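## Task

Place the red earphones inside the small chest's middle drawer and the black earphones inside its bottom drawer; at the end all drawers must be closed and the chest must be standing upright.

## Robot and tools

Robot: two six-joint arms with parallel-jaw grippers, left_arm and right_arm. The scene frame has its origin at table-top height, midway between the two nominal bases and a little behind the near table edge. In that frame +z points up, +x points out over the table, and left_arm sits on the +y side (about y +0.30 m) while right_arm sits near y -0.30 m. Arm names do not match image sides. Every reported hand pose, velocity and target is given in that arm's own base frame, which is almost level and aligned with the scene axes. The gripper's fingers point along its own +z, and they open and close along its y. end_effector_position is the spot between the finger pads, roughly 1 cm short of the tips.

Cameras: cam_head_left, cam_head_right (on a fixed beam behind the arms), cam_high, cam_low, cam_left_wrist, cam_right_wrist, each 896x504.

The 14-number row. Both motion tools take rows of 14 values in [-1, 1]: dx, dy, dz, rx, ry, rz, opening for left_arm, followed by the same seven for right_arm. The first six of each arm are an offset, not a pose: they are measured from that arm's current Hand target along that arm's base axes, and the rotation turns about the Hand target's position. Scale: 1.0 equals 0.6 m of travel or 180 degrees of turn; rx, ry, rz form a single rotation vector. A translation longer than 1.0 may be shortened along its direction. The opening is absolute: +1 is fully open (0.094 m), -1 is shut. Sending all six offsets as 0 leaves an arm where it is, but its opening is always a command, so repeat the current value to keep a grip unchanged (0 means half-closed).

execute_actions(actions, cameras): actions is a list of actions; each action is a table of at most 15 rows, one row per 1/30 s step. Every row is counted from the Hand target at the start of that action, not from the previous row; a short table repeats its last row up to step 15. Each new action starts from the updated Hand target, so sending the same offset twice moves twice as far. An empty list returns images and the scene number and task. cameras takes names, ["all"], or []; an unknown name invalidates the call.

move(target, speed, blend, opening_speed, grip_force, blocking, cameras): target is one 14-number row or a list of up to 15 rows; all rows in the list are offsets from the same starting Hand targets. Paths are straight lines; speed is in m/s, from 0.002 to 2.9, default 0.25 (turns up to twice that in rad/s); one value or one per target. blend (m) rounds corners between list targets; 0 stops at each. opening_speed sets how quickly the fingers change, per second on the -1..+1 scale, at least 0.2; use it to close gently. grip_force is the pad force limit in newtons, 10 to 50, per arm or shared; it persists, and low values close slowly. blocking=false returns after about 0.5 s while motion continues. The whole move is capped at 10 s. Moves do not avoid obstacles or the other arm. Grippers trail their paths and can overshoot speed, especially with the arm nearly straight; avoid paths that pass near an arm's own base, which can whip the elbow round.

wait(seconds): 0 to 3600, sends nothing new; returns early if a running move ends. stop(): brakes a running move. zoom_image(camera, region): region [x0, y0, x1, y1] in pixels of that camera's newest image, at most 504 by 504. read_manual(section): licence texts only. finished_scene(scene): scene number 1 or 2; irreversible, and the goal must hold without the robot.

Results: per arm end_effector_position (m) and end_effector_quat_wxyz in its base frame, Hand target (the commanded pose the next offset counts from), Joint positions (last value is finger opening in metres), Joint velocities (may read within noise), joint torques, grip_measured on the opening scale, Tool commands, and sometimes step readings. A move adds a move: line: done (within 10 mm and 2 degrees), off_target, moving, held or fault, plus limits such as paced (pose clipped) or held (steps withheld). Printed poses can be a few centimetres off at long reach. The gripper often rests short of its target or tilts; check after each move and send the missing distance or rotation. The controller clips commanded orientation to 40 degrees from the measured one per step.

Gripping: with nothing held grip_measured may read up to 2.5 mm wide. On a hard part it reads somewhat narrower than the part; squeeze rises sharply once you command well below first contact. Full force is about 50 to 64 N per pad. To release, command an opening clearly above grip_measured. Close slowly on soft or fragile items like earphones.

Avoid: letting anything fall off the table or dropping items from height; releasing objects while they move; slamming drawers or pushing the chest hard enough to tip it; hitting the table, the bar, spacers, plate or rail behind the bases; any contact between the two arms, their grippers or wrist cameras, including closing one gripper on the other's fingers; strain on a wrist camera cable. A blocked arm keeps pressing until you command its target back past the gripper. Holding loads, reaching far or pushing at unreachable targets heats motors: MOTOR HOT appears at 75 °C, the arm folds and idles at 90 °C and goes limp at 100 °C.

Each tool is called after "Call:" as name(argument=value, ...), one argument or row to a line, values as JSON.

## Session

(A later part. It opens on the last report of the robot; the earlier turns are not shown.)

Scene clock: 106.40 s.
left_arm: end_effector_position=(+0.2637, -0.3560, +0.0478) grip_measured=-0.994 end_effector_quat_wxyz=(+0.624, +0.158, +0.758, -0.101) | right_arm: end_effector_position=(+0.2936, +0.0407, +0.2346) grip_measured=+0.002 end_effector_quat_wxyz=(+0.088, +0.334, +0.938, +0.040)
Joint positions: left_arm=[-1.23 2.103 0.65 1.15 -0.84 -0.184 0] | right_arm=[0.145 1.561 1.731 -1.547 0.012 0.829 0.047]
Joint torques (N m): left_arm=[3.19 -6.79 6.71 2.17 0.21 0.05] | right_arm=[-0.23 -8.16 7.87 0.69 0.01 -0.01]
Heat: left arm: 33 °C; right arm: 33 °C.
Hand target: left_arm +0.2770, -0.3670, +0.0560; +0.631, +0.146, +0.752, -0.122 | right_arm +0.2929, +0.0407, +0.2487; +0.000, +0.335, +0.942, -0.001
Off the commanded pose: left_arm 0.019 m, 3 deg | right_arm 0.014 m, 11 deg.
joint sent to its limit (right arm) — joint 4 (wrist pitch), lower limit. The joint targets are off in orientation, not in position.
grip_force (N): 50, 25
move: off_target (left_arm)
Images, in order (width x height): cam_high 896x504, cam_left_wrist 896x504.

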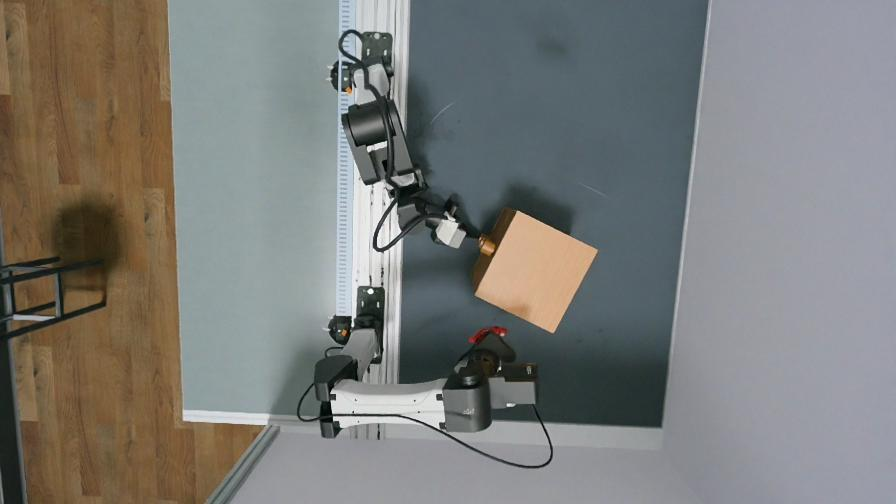

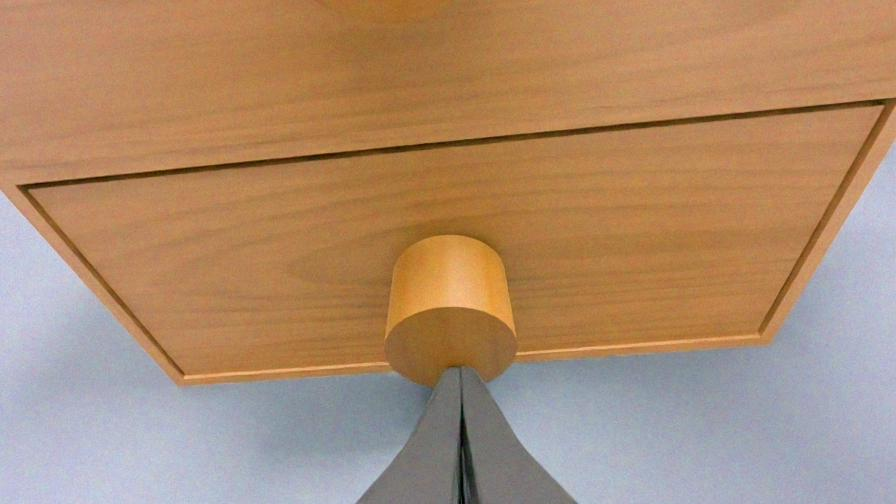

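Call:
move(
  target=[
    [-0.0583, 0.02, 0.01, 0, 0, 0, -1, 0, 0, 0, 0, 0, 0, 0.0],
    [-0.075, 0.025, 0.15, 0, 0, 0, 1, 0, 0, 0, 0, 0, 0, 0.0],
    [0.0325, -0.014, 0.1467, 0, 0, 0, 1, 0, 0, 0, 0, 0, 0, 0.0],
  ],
  speed=[0.15, 0.2, 0.12],
  blend=[0.02, 0, 0],
  cameras=["cam_left_wrist"],
)

Scene clock: 112.97 s.
left_arm: end_effector_position=(+0.2882, -0.3593, +0.1285) grip_measured=+0.998 end_effector_quat_wxyz=(+0.621, +0.154, +0.763, -0.093) | right_arm: end_effector_position=(+0.2936, +0.0407, +0.2346) grip_measured=+0.002 end_effector_quat_wxyz=(+0.088, +0.334, +0.938, +0.040)
Joint positions: left_arm=[-1.168 1.81 0.762 0.741 -0.796 -0.172 0.094] | right_arm=[0.145 1.561 1.731 -1.547 0.012 0.829 0.047]
Joint torques (N m): left_arm=[1.44 -6.27 8.76 2.3 0.2 0.1] | right_arm=[-0.23 -8.16 7.88 0.69 0.01 -0.01]
Heat: left arm: 33 °C; right arm: 33 °C.
Hand target: left_arm +0.2964, -0.3753, +0.1441; +0.631, +0.146, +0.752, -0.122 | right_arm +0.2929, +0.0407, +0.2487; +0.000, +0.335, +0.942, -0.001
Off the commanded pose: left_arm 0.024 m, 4 deg | right_arm 0.014 m, 11 deg.
joint sent to its limit (right arm) — joint 4 (wrist pitch), lower limit. The joint targets are off in orientation, not in position.
grip_force (N): 50, 25
move: off_target (left_arm); blend cut to 0.0182 m at target 1; target 2's new opening was sent with left_arm's hand 0.026 m and 5 deg from that target

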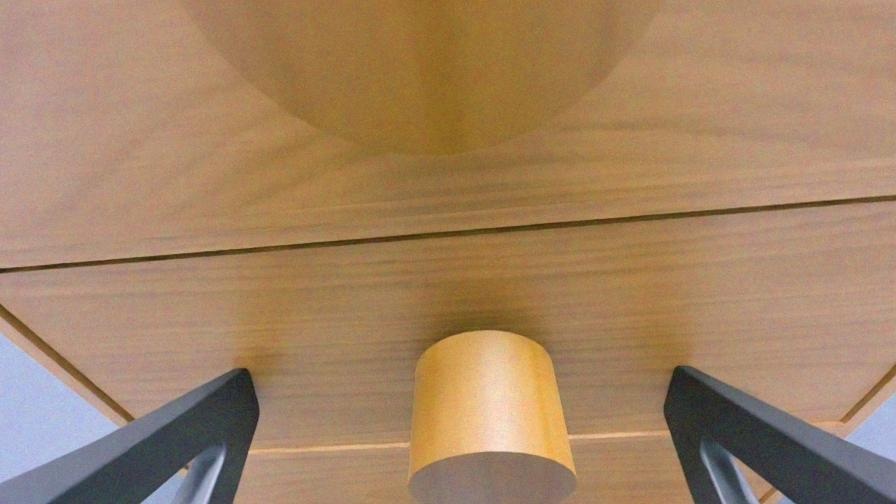

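Call:
move(
  target=[
    [-0.005, -0.013, 0, 0, 0, 0, 1, 0, 0, 0, 0, 0, 0, 0],
    [-0.005, -0.013, 0, 0, 0, 0, -0.6, 0, 0, 0, 0, 0, 0, 0],
    [-0.168, 0.072, 0, 0, 0, 0, -0.6, 0, 0, 0, 0, 0, 0, 0],
    [-0.168, 0.072, 0, 0, 0, 0, 0.8, 0, 0, 0, 0, 0, 0, 0],
  ],
  speed=[0.1, 0.1, 0.12, 0.1],
  cameras=["cam_left_wrist", "cam_high"],
)

Scene clock: 117.53 s.
left_arm: end_effector_position=(+0.1986, -0.3309, +0.1314) grip_measured=+0.797 end_effector_quat_wxyz=(+0.623, +0.162, +0.759, -0.102) | right_arm: end_effector_position=(+0.2936, +0.0407, +0.2346) grip_measured=+0.002 end_effector_quat_wxyz=(+0.088, +0.334, +0.938, +0.040)
Joint positions: left_arm=[-1.423 1.604 0.558 0.649 -1.015 -0.293 0.084] | right_arm=[0.145 1.561 1.731 -1.547 0.012 0.829 0.047]
Joint torques (N m): left_arm=[-0.58 -7.84 4.62 2.14 -0.47 -0.04] | right_arm=[-0.23 -8.14 7.88 0.7 0.01 -0.01]
Heat: left arm: 33 °C; right arm: 33 °C.
Hand target: left_arm +0.1957, -0.3322, +0.1441; +0.631, +0.146, +0.752, -0.122 | right_arm +0.2929, +0.0407, +0.2487; +0.000, +0.335, +0.942, -0.001
Off the commanded pose: left_arm 0.013 m, 3 deg | right_arm 0.014 m, 11 deg.
joint sent to its limit (right arm) — joint 4 (wrist pitch), lower limit. The joint targets are off in orientation, not in position.
grip_force (N): 50, 25
move: off_target (left_arm); target 2's new opening was sent with left_arm's hand 0.026 m and 4 deg from that target; target 4's new opening was sent with left_arm's hand 0.020 m and 5 deg from that target
Images, in order (width x height): cam_high 896x504, cam_left_wrist 896x504.

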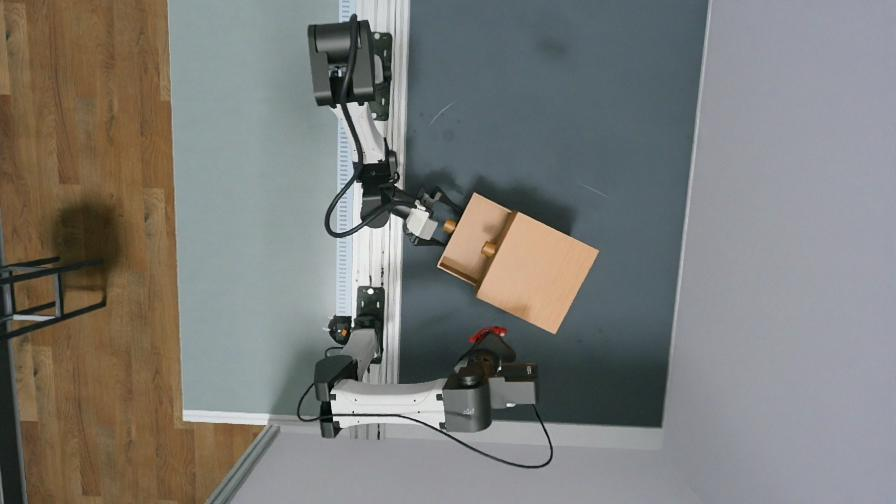

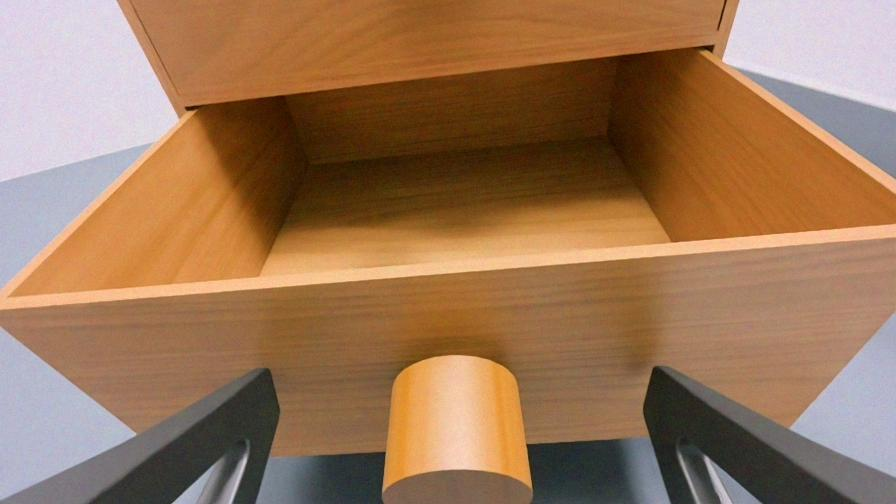

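Call:
move(
  target=[
    [0, 0, 0.1, 0, 0, 0, 0.8, -0.1715, 0.032, 0.083, -0.0193, -0.1145, 0.1573, 0],
    [0.007, 0.47, 0.177, 0, 0, 0, 0.8, -0.2048, 0.2655, 0.052, -0.0386, -0.2289, 0.3146, 0],
    [0.007, 0.47, 0.177, 0, 0, 0, 0.8, -0.0765, 0.3463, 0.0605, -0.0386, -0.2289, 0.3146, 0],
  ],
  speed=[0.15, 0.25, 0.15],
  blend=[0.02, 0.03, 0],
  cameras=["cam_right_wrist", "cam_high", "cam_head_left", "cam_low"],
)

Scene clock: 124.07 s.
left_arm: end_effector_position=(+0.2010, -0.0498, +0.2337) grip_measured=+0.798 end_effector_quat_wxyz=(+0.618, +0.134, +0.763, -0.132) | right_arm: end_effector_position=(+0.2413, +0.2410, +0.2780) grip_measured=+0.002 end_effector_quat_wxyz=(+0.331, -0.165, +0.928, +0.047)
Joint positions: left_arm=[0.315 0.158 0.473 -0.577 0.682 0.131 0.084] | right_arm=[0.985 1.41 1.584 -1.179 0.401 0.515 0.047]
Joint torques (N m): left_arm=[1.21 3.85 8.77 2.04 0.23 0.18] | right_arm=[-0.34 -3.93 8.59 1.71 0.14 0]
Heat: left arm: 34 °C; right arm: 33 °C.
Hand target: left_arm +0.1999, -0.0502, +0.2504; +0.631, +0.146, +0.752, -0.122 | right_arm +0.2470, +0.2485, +0.2851; +0.337, -0.163, +0.925, +0.059
Off the commanded pose: left_arm 0.017 m, 3 deg | right_arm 0.012 m, 2 deg.
grip_force (N): 50, 25
move: off_target (left_arm, right_arm)
Images, in order (width x height): cam_head_left 896x504, cam_high 896x504, cam_low 896x504, cam_right_wrist 896x504.

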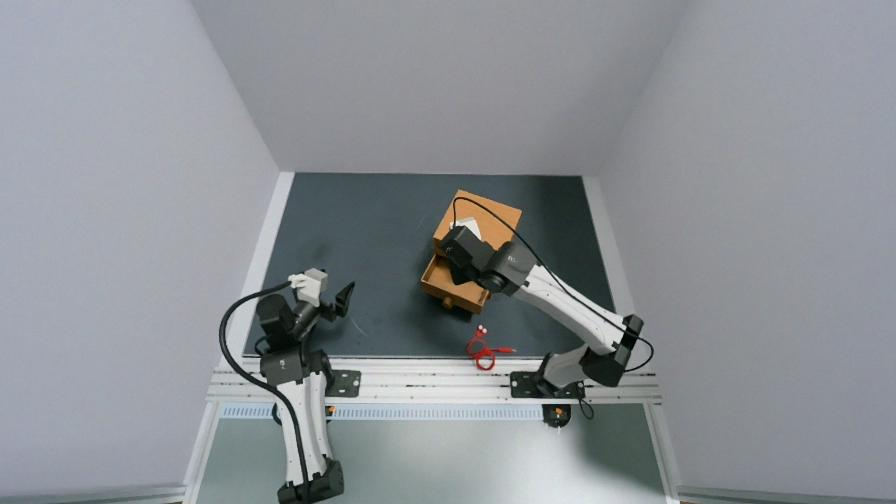

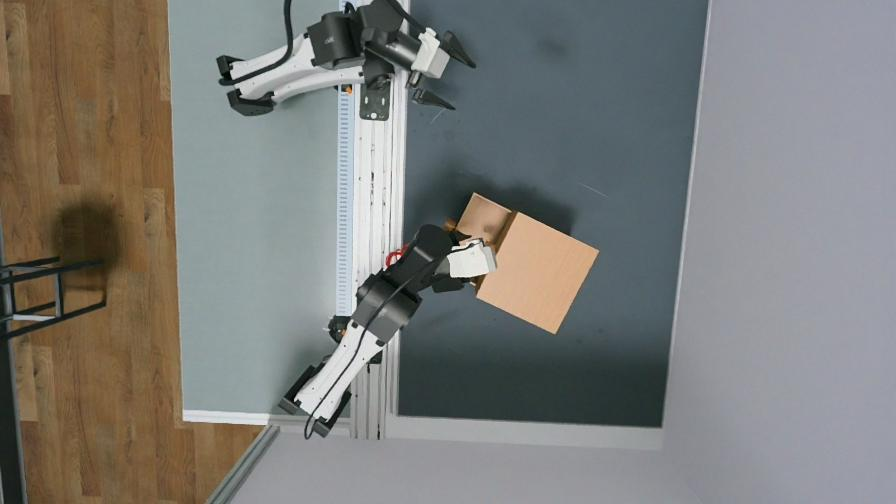

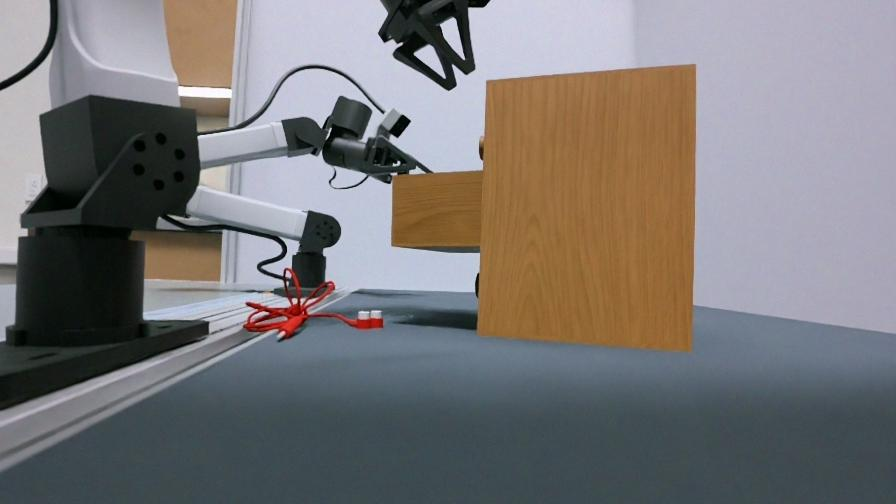

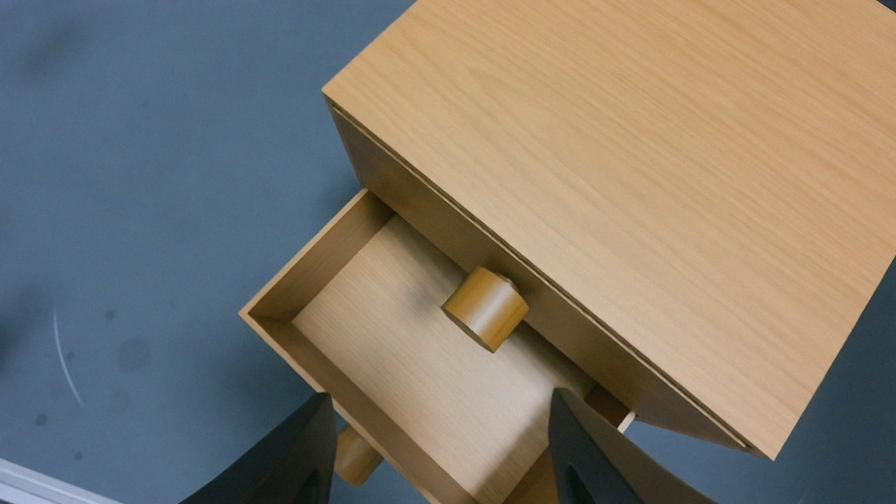

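Call:
move(
  target=[0, 0, 0, 0, 0, 0, 0.8, -0.1617, -0.1142, -0.1833, -0.076, 0.2089, 0, 0.3],
  speed=0.25,
  cameras=["cam_right_wrist", "cam_high", "cam_head_left"],
)

Call:
zoom_image(
  camera="cam_head_left",
  region=[420, 300, 560, 400],
)

Scene clock: 127.37 s.
left_arm: end_effector_position=(+0.2009, -0.0499, +0.2337) grip_measured=+0.798 end_effector_quat_wxyz=(+0.618, +0.134, +0.763, -0.132) | right_arm: end_effector_position=(+0.1528, +0.1829, +0.1817) grip_measured=+0.298 end_effector_quat_wxyz=(+0.018, -0.173, +0.985, +0.007)
Joint positions: left_arm=[0.315 0.158 0.473 -0.577 0.682 0.132 0.084] | right_arm=[0.884 1.43 1.408 -1.512 0.013 0.536 0.061]
Joint torques (N m): left_arm=[1.22 3.85 8.77 2.03 0.2 0.18] | right_arm=[-0.31 -3.9 4.38 0.33 0 0.02]
Heat: left arm: 34 °C; right arm: 33 °C.
Hand target: left_arm +0.2000, -0.0502, +0.2504; +0.631, +0.146, +0.752, -0.122 | right_arm +0.1499, +0.1799, +0.1751; +0.000, -0.174, +0.985, +0.000
Off the commanded pose: left_arm 0.017 m, 3 deg | right_arm 0.008 m, 2 deg.
grip_force (N): 50, 25
move: done
Images, in order (width x height): cam_head_left 896x504, cam_high 896x504, cam_right_wrist 896x504.

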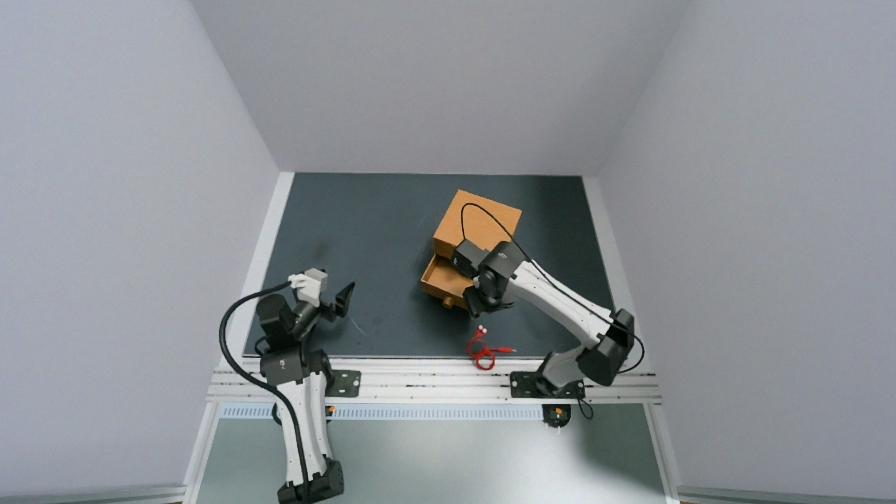

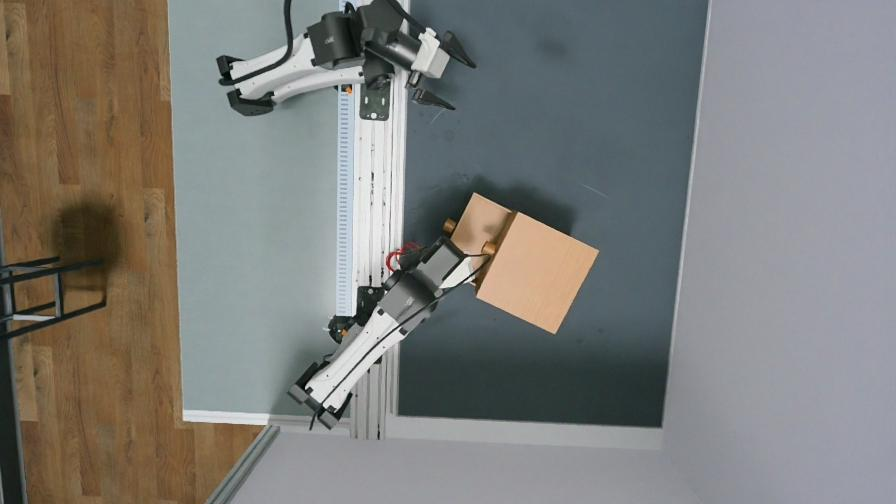

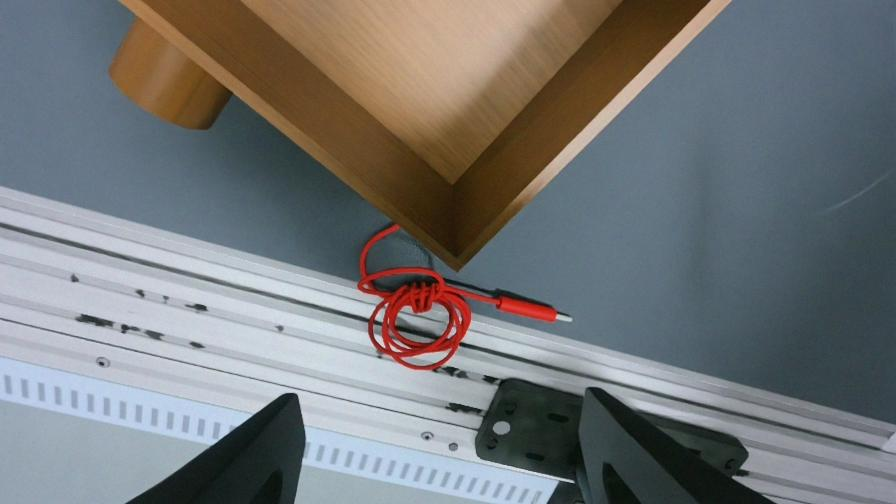

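Scaled by 3.600 from the camera's image (finer frame: 1280x720).

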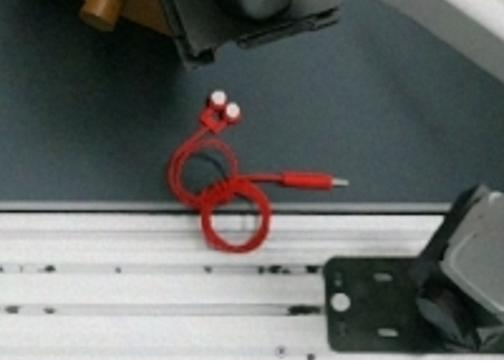

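Call:
move(
  target=[
    [0, 0, 0, 0, 0, 0, 0.8, -0.0875, 0.0185, -0.0168, 0, 0, 0.7778, 0.3],
    [0, 0, 0, 0, 0, 0, 0.8, -0.0875, 0.0185, -0.17, 0, 0, 0.7778, 0.3],
  ],
  speed=[0.6, 0.2],
  cameras=["cam_right_wrist", "cam_head_left", "cam_low"],
)

Scene clock: 135.13 s.
left_arm: end_effector_position=(+0.2009, -0.0499, +0.2337) grip_measured=+0.798 end_effector_quat_wxyz=(+0.618, +0.134, +0.763, -0.132) | right_arm: end_effector_position=(+0.0976, +0.1906, +0.0764) grip_measured=+0.298 end_effector_quat_wxyz=(+0.003, +0.985, -0.173, +0.006)
Joint positions: left_arm=[0.315 0.158 0.473 -0.577 0.682 0.132 0.084] | right_arm=[1.108 1.369 0.939 -1.143 0.012 -1.686 0.061]
Joint torques (N m): left_arm=[1.22 3.88 8.77 2.04 0.2 0.18] | right_arm=[-0.5 -4.6 4.38 0.47 -0.1 -0.01]
Heat: left arm: 34 °C; right arm: 33 °C.
Hand target: left_arm +0.2000, -0.0502, +0.2504; +0.631, +0.146, +0.752, -0.122 | right_arm +0.0975, +0.1910, +0.0731; +0.000, +0.985, -0.173, +0.000
Off the commanded pose: left_arm 0.017 m, 3 deg | right_arm 0.003 m, 1 deg.
grip_force (N): 50, 25
move: done
Images, in order (width x height): cam_head_left 896x504, cam_low 896x504, cam_right_wrist 896x504.

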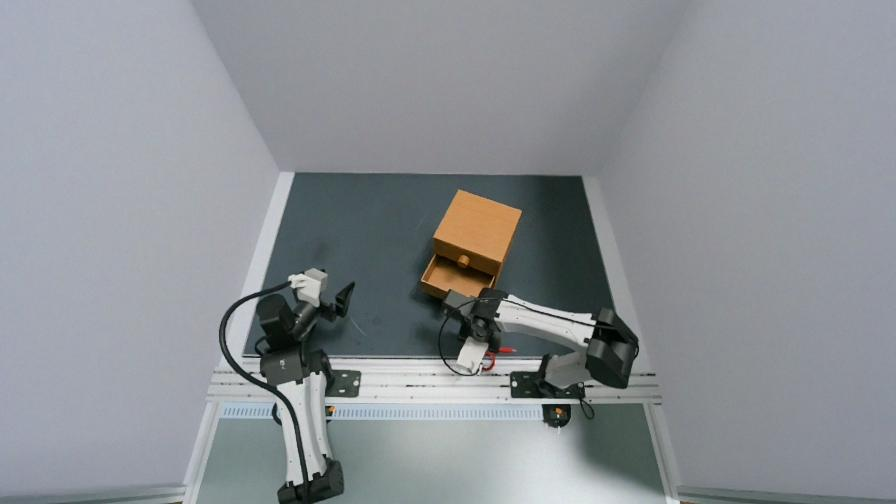

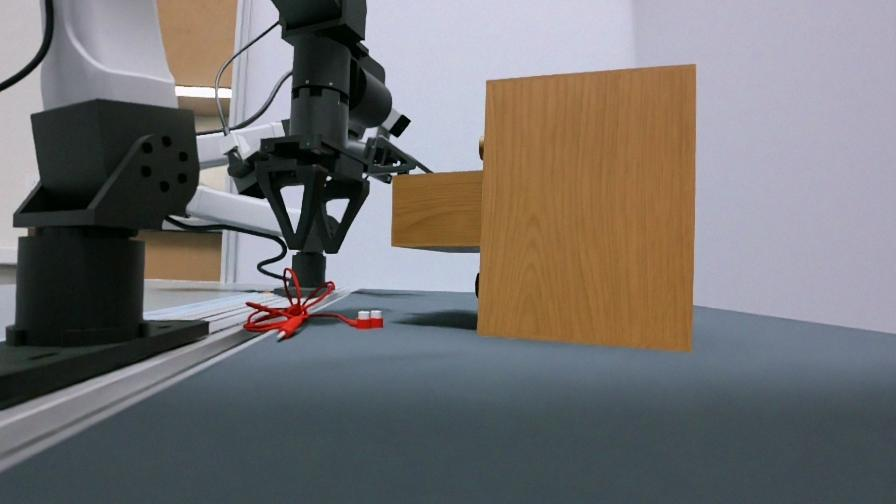

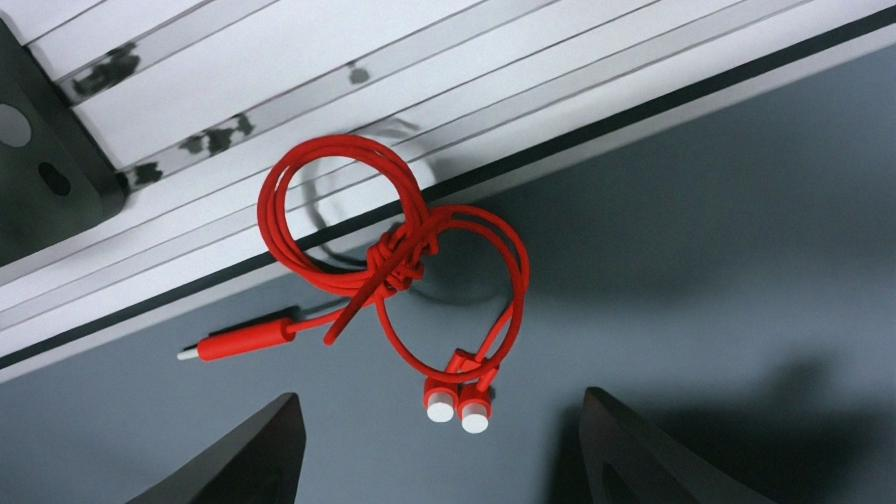

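Call:
move(
  target=[
    [0, 0, 0, 0, 0, 0, 0.8, 0.0142, -0.005, -0.11, 0, 0, 0, 0.42],
    [0, 0, 0, 0, 0, 0, 0.8, 0.0142, -0.005, -0.11, 0, 0, 0, -1],
    [0, 0, 0, 0, 0, 0, 0.8, 0.0142, -0.005, -0.01, 0, 0, 0, -1],
  ],
  speed=[0.12, 0.1, 0.1],
  grip_force=[50, 35],
  cameras=["cam_right_wrist", "cam_low"],
)

Scene clock: 142.43 s.
left_arm: end_effector_position=(+0.2009, -0.0499, +0.2337) grip_measured=+0.798 end_effector_quat_wxyz=(+0.618, +0.134, +0.763, -0.132) | right_arm: end_effector_position=(+0.1035, +0.1822, +0.0562) grip_measured=-0.958 end_effector_quat_wxyz=(+0.017, +0.985, -0.174, +0.001)
Joint positions: left_arm=[0.315 0.158 0.473 -0.577 0.682 0.132 0.084] | right_arm=[1.064 1.399 0.879 -1.083 0.012 -1.728 0.002]
Joint torques (N m): left_arm=[1.21 3.86 8.77 2.04 0.2 0.19] | right_arm=[-0.32 -6.46 7.88 0.06 -0.09 -0.01]
Heat: left arm: 34 °C; right arm: 33 °C.
Hand target: left_arm +0.2000, -0.0502, +0.2504; +0.631, +0.146, +0.752, -0.122 | right_arm +0.1061, +0.1881, +0.0671; -0.001, +0.985, -0.173, +0.000
Off the commanded pose: left_arm 0.017 m, 3 deg | right_arm 0.013 m, 2 deg.
grip_force (N): 50, 35
move: off_target (right_arm)
Images, in order (width x height): cam_low 896x504, cam_right_wrist 896x504.

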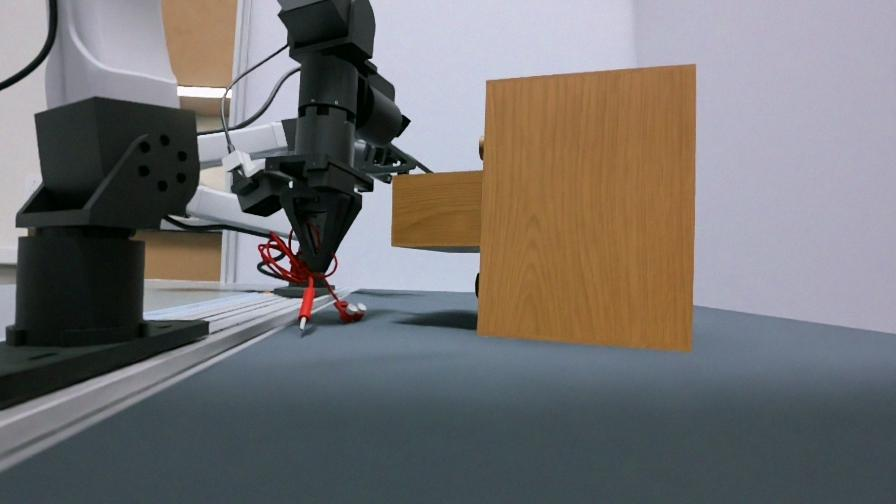

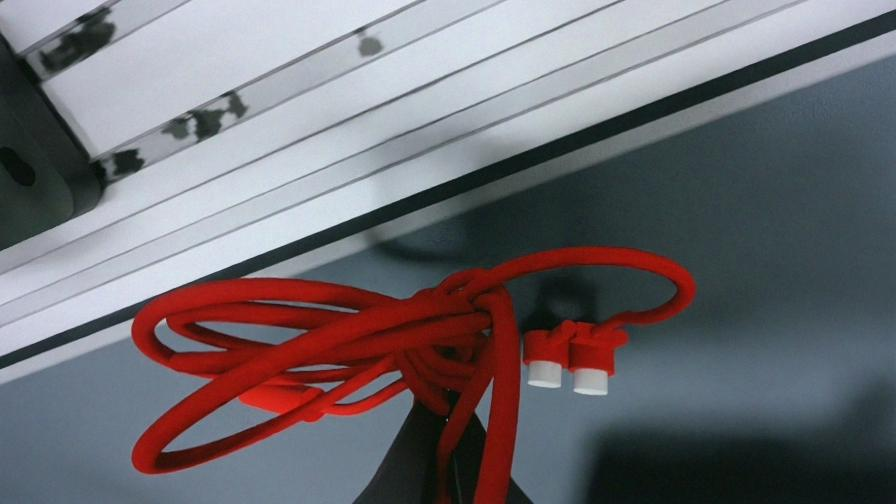

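Call:
move(
  target=[
    [0, 0, 0, 0, 0, 0, 0.8, 0.04, -0.0385, 0.255, 0, 0, 0, -1],
    [0, 0, 0, 0, 0, 0, 0.8, 0.0732, 0.0198, 0.4383, 0.286, 0, -0.7387, -1],
    [0, 0, 0, 0, 0, 0, 0.8, 0.2448, 0.1132, 0.4, 0.286, 0, -0.7387, -1],
  ],
  speed=[0.15, 0.4, 0.15],
  blend=[0.03, 0.02, 0],
  cameras=["cam_right_wrist", "cam_low", "cam_head_left", "cam_high"],
)

Scene clock: 149.07 s.
left_arm: end_effector_position=(+0.2009, -0.0499, +0.2337) grip_measured=+0.798 end_effector_quat_wxyz=(+0.618, +0.134, +0.763, -0.132) | right_arm: end_effector_position=(+0.2464, +0.2487, +0.3001) grip_measured=-0.958 end_effector_quat_wxyz=(+0.329, -0.166, +0.929, +0.046)
Joint positions: left_arm=[0.315 0.158 0.473 -0.577 0.682 0.132 0.084] | right_arm=[0.985 1.486 1.75 -1.272 0.399 0.515 0.002]
Joint torques (N m): left_arm=[1.21 3.86 8.77 2.04 0.2 0.18] | right_arm=[-0.53 -4.36 8.34 1.74 0.13 0.01]
Heat: left arm: 35 °C; right arm: 33 °C.
Hand target: left_arm +0.2000, -0.0502, +0.2504; +0.631, +0.146, +0.752, -0.122 | right_arm +0.2529, +0.2560, +0.3071; +0.337, -0.163, +0.926, +0.059
Off the commanded pose: left_arm 0.017 m, 3 deg | right_arm 0.012 m, 2 deg.
grip_force (N): 50, 35
move: off_target (right_arm)
Images, in order (width x height): cam_head_left 896x504, cam_high 896x504, cam_low 896x504, cam_right_wrist 896x504.

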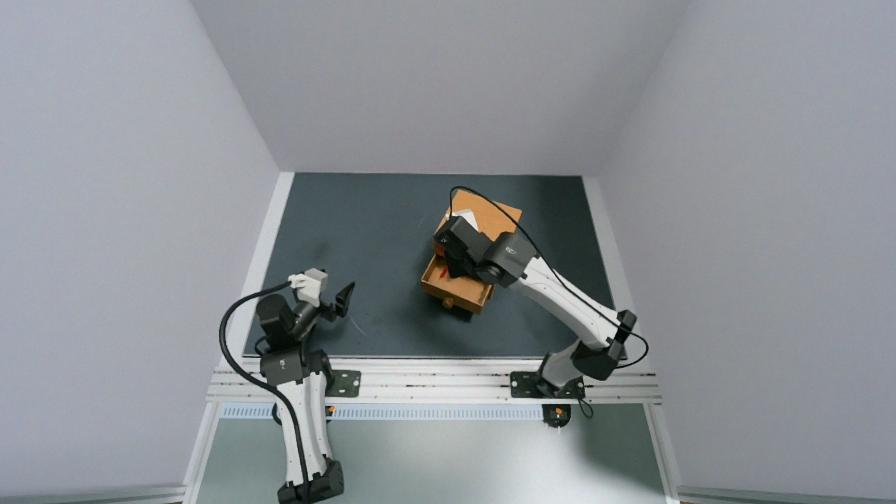

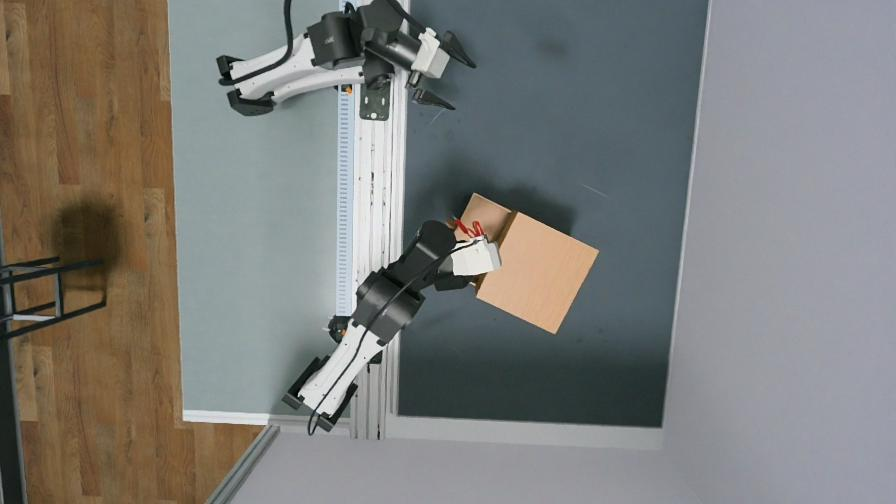

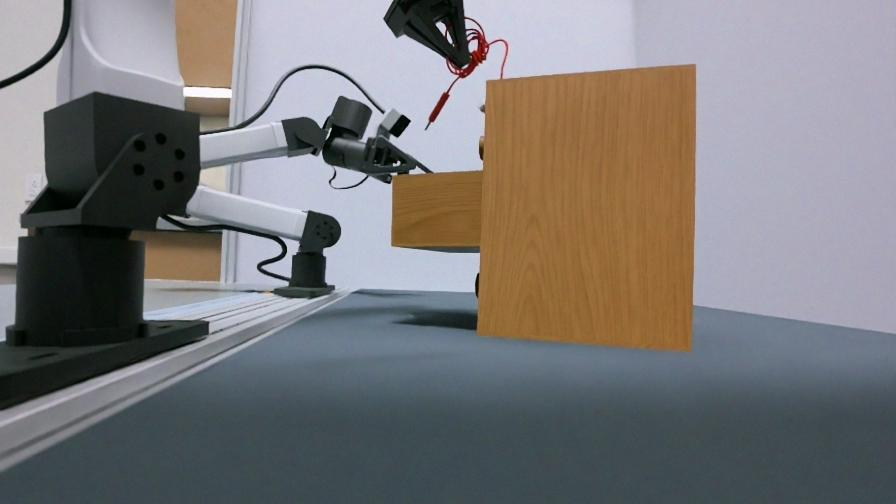

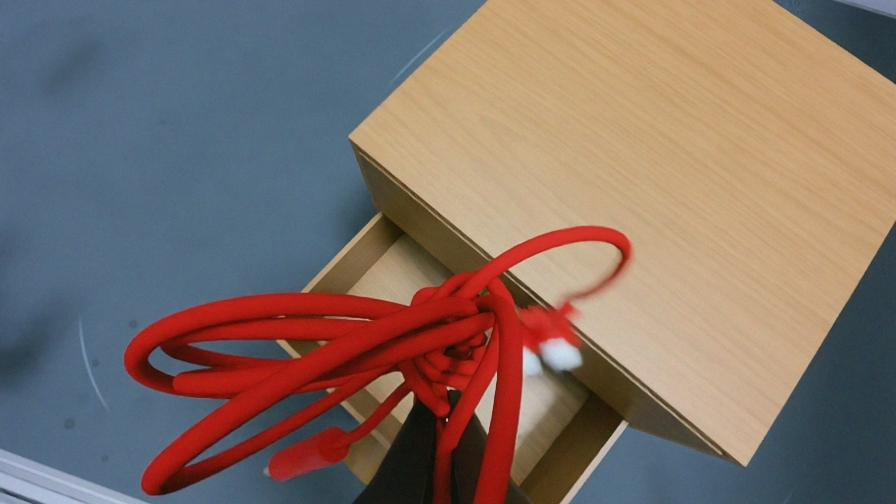

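Call:
move(
  target=[
    [0, 0, 0, 0, 0, 0, 0.8, -0.013, -0.0307, 0, 0, 0, -0.239, -1],
    [0, 0, 0, 0, 0, 0, 0.8, -0.013, -0.0307, -0.11, 0, 0, -0.239, -1],
  ],
  speed=[0.3, 0.12],
  cameras=["cam_right_wrist", "cam_low", "cam_high"],
)

Scene clock: 153.20 s.
left_arm: end_effector_position=(+0.2009, -0.0499, +0.2337) grip_measured=+0.798 end_effector_quat_wxyz=(+0.618, +0.134, +0.763, -0.132) | right_arm: end_effector_position=(+0.2450, +0.2394, +0.2509) grip_measured=-0.958 end_effector_quat_wxyz=(+0.346, +0.184, +0.919, -0.045)
Joint positions: left_arm=[0.315 0.158 0.473 -0.577 0.682 0.132 0.084] | right_arm=[1.109 1.726 1.816 -1.545 0.705 1.463 0.002]
Joint torques (N m): left_arm=[1.22 3.85 8.77 2.03 0.2 0.18] | right_arm=[-0.27 -6.02 4.41 0.41 0.35 0.19]
Heat: left arm: 35 °C; right arm: 34 °C.
Hand target: left_arm +0.2000, -0.0502, +0.2504; +0.631, +0.146, +0.752, -0.122 | right_arm +0.2451, +0.2375, +0.2412; +0.335, +0.188, +0.921, -0.069
Off the commanded pose: left_arm 0.017 m, 3 deg | right_arm 0.010 m, 3 deg.
joint sent to its limit (right arm) — joint 4 (wrist pitch), lower limit. The joint targets still meet the commanded pose.
grip_force (N): 50, 35
move: off_target (right_arm)
Images, in order (width x height): cam_high 896x504, cam_low 896x504, cam_right_wrist 896x504.

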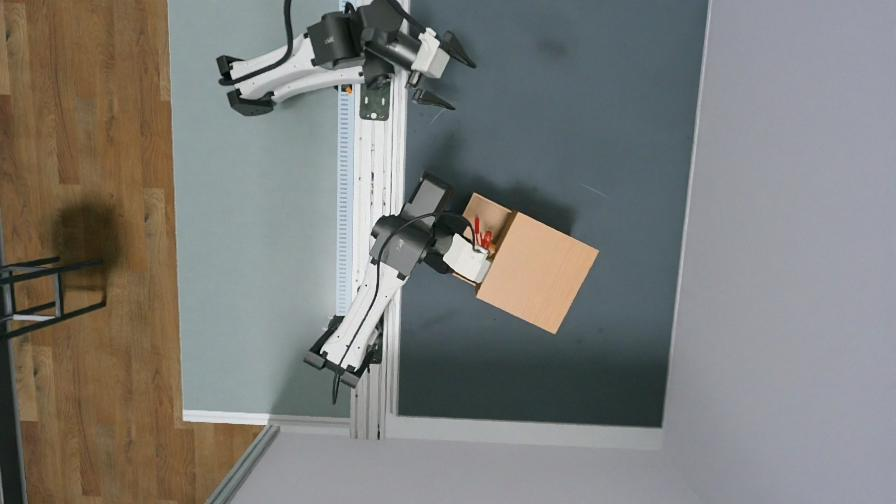

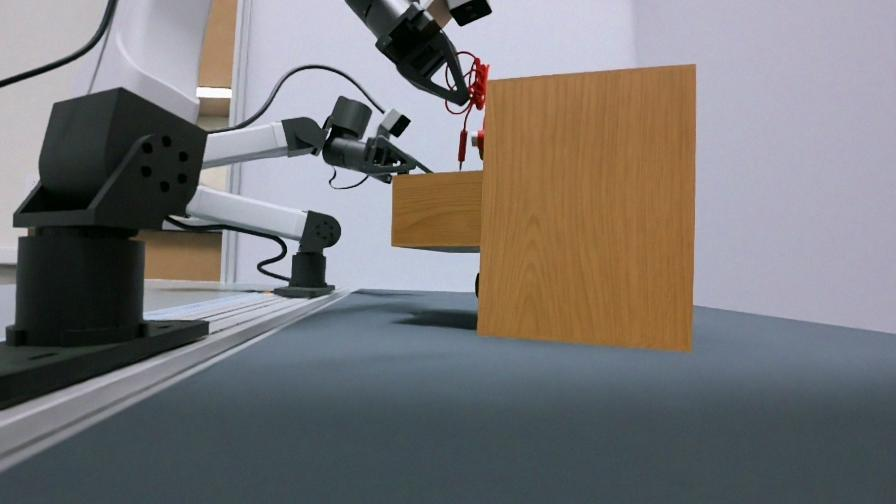

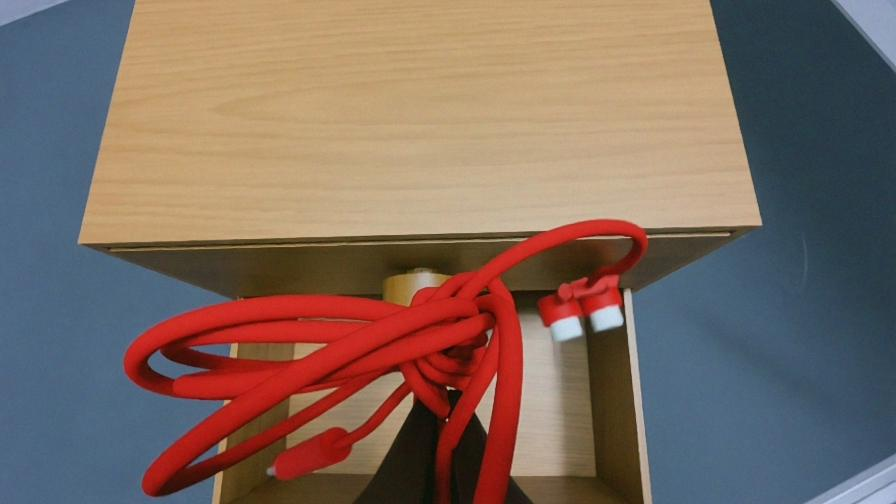

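Call:
move(
  target=[0, 0, 0, 0, 0, 0, 0.8, -0.0092, 0.0039, -0.125, 0, 0, 0, -1],
  speed=0.12,
  cameras=["cam_right_wrist", "cam_low", "cam_high"],
)

Scene clock: 155.57 s.
left_arm: end_effector_position=(+0.2009, -0.0499, +0.2337) grip_measured=+0.798 end_effector_quat_wxyz=(+0.618, +0.134, +0.763, -0.132) | right_arm: end_effector_position=(+0.2406, +0.2377, +0.1691) grip_measured=-0.958 end_effector_quat_wxyz=(+0.336, +0.185, +0.920, -0.076)
Joint positions: left_arm=[0.315 0.158 0.473 -0.577 0.682 0.132 0.084] | right_arm=[1.118 1.726 1.492 -1.308 0.703 1.504 0.002]
Joint torques (N m): left_arm=[1.21 3.88 8.77 2.04 0.2 0.18] | right_arm=[0.69 -8.28 4.53 0.54 0.37 0.15]
Heat: left arm: 35 °C; right arm: 33 °C.
Hand target: left_arm +0.2000, -0.0502, +0.2504; +0.631, +0.146, +0.752, -0.122 | right_arm +0.2396, +0.2398, +0.1661; +0.335, +0.188, +0.921, -0.069
Off the commanded pose: left_arm 0.017 m, 3 deg | right_arm 0.004 m, 1 deg.
grip_force (N): 50, 35
move: done
Images, in order (width x height): cam_high 896x504, cam_low 896x504, cam_right_wrist 896x504.

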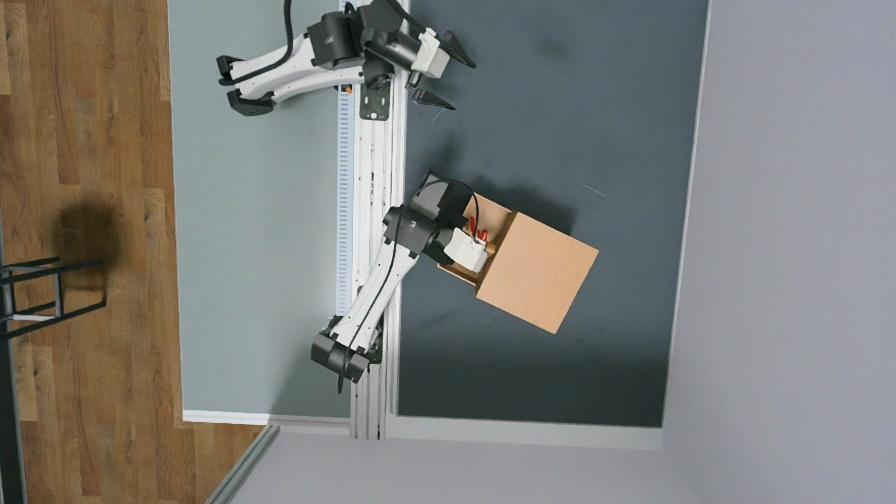

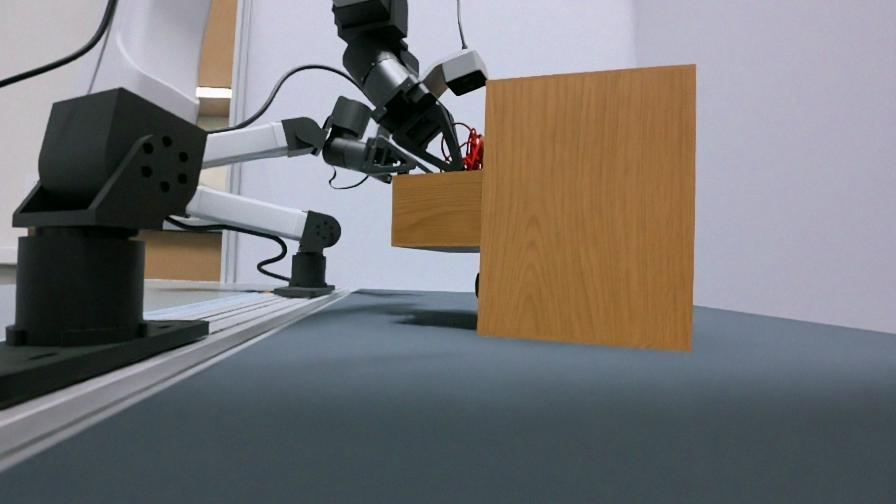

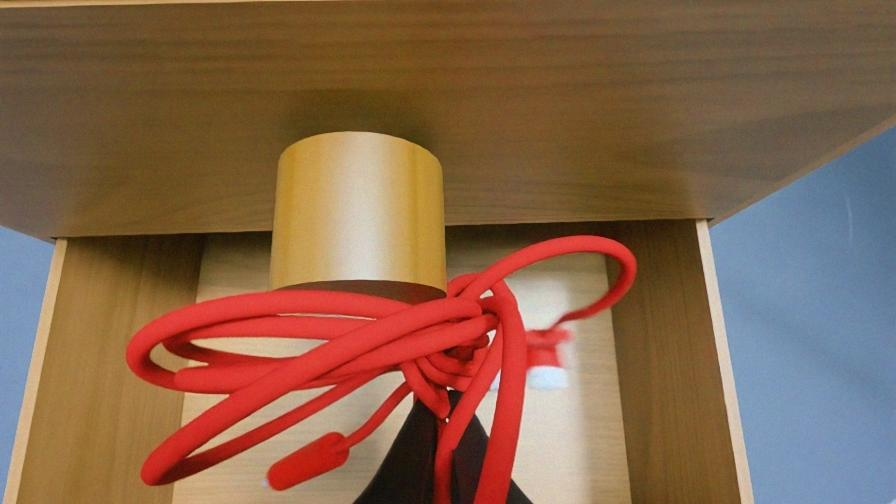

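Call:
move(
  target=[
    [0, 0, 0, 0, 0, 0, 0.8, 0, 0, -0.018, 0, 0, 0, -1],
    [0, 0, 0, 0, 0, 0, 0.8, 0, 0, -0.018, 0, 0, 0, -0.4],
    [0, 0, 0, 0, 0, 0, 0.8, -0.078, 0.033, 0.085, 0, 0, 0, -0.4],
    [0, 0, 0, 0, 0, 0, 0.8, -0.115, 0.05, 0.2, 0, 0, 0, -0.4],
  ],
  speed=[0.1, 0.1, 0.12, 0.2],
  blend=[0, 0, 0.02, 0],
  opening_speed=0.8,
  cameras=["cam_right_wrist", "cam_high", "cam_low"],
)

Scene clock: 160.07 s.
left_arm: end_effector_position=(+0.2009, -0.0499, +0.2337) grip_measured=+0.798 end_effector_quat_wxyz=(+0.618, +0.134, +0.763, -0.132) | right_arm: end_effector_position=(+0.1705, +0.2715, +0.2744) grip_measured=-0.402 end_effector_quat_wxyz=(+0.352, +0.139, +0.924, +0.061)
Joint positions: left_arm=[0.315 0.158 0.473 -0.577 0.682 0.132 0.084] | right_arm=[1.371 1.603 1.768 -1.542 0.709 1.598 0.028]
Joint torques (N m): left_arm=[1.21 3.86 8.77 2.04 0.2 0.18] | right_arm=[0.72 -7.43 7.62 0.53 0.55 -0.01]
Heat: left arm: 35 °C; right arm: 33 °C.
Hand target: left_arm +0.2000, -0.0502, +0.2504; +0.631, +0.146, +0.752, -0.122 | right_arm +0.1706, +0.2698, +0.2861; +0.335, +0.188, +0.921, -0.069
Off the commanded pose: left_arm 0.017 m, 3 deg | right_arm 0.012 m, 16 deg.
joint sent to its limit (right arm) — joint 4 (wrist pitch), lower limit. The joint targets are off in orientation, not in position.
grip_force (N): 50, 35
move: off_target (right_arm)
Images, in order (width x height): cam_high 896x504, cam_low 896x504, cam_right_wrist 896x504.

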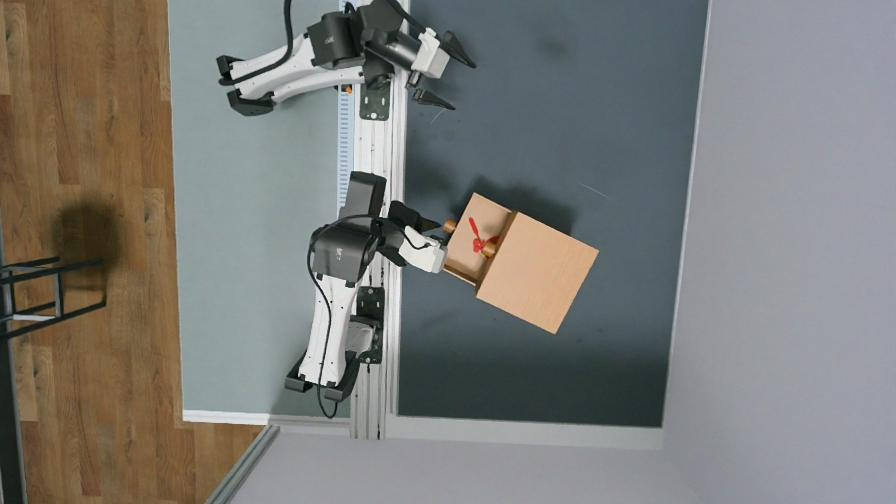

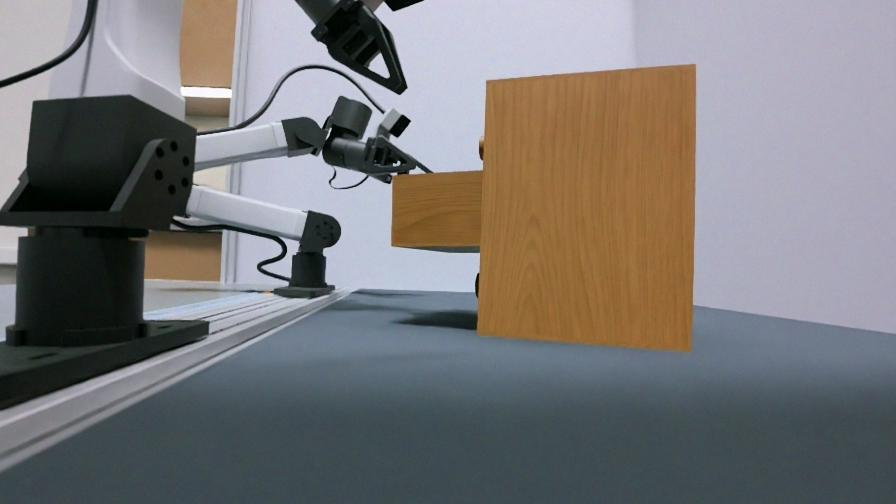

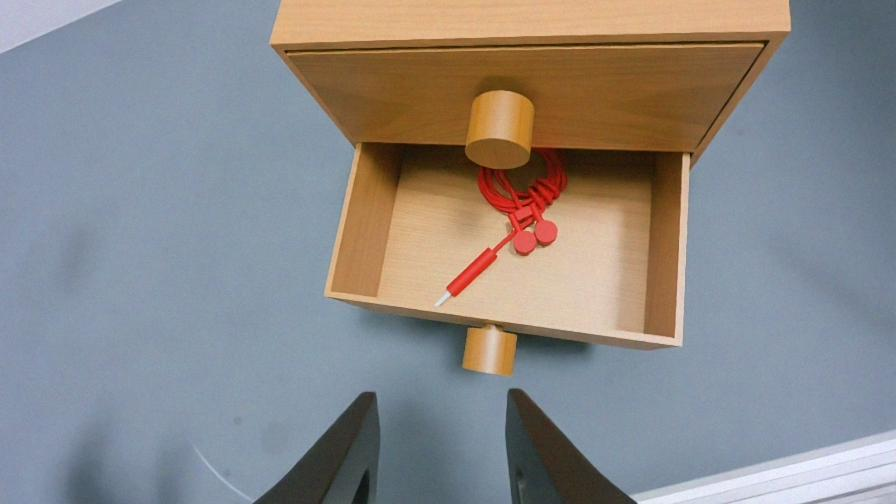

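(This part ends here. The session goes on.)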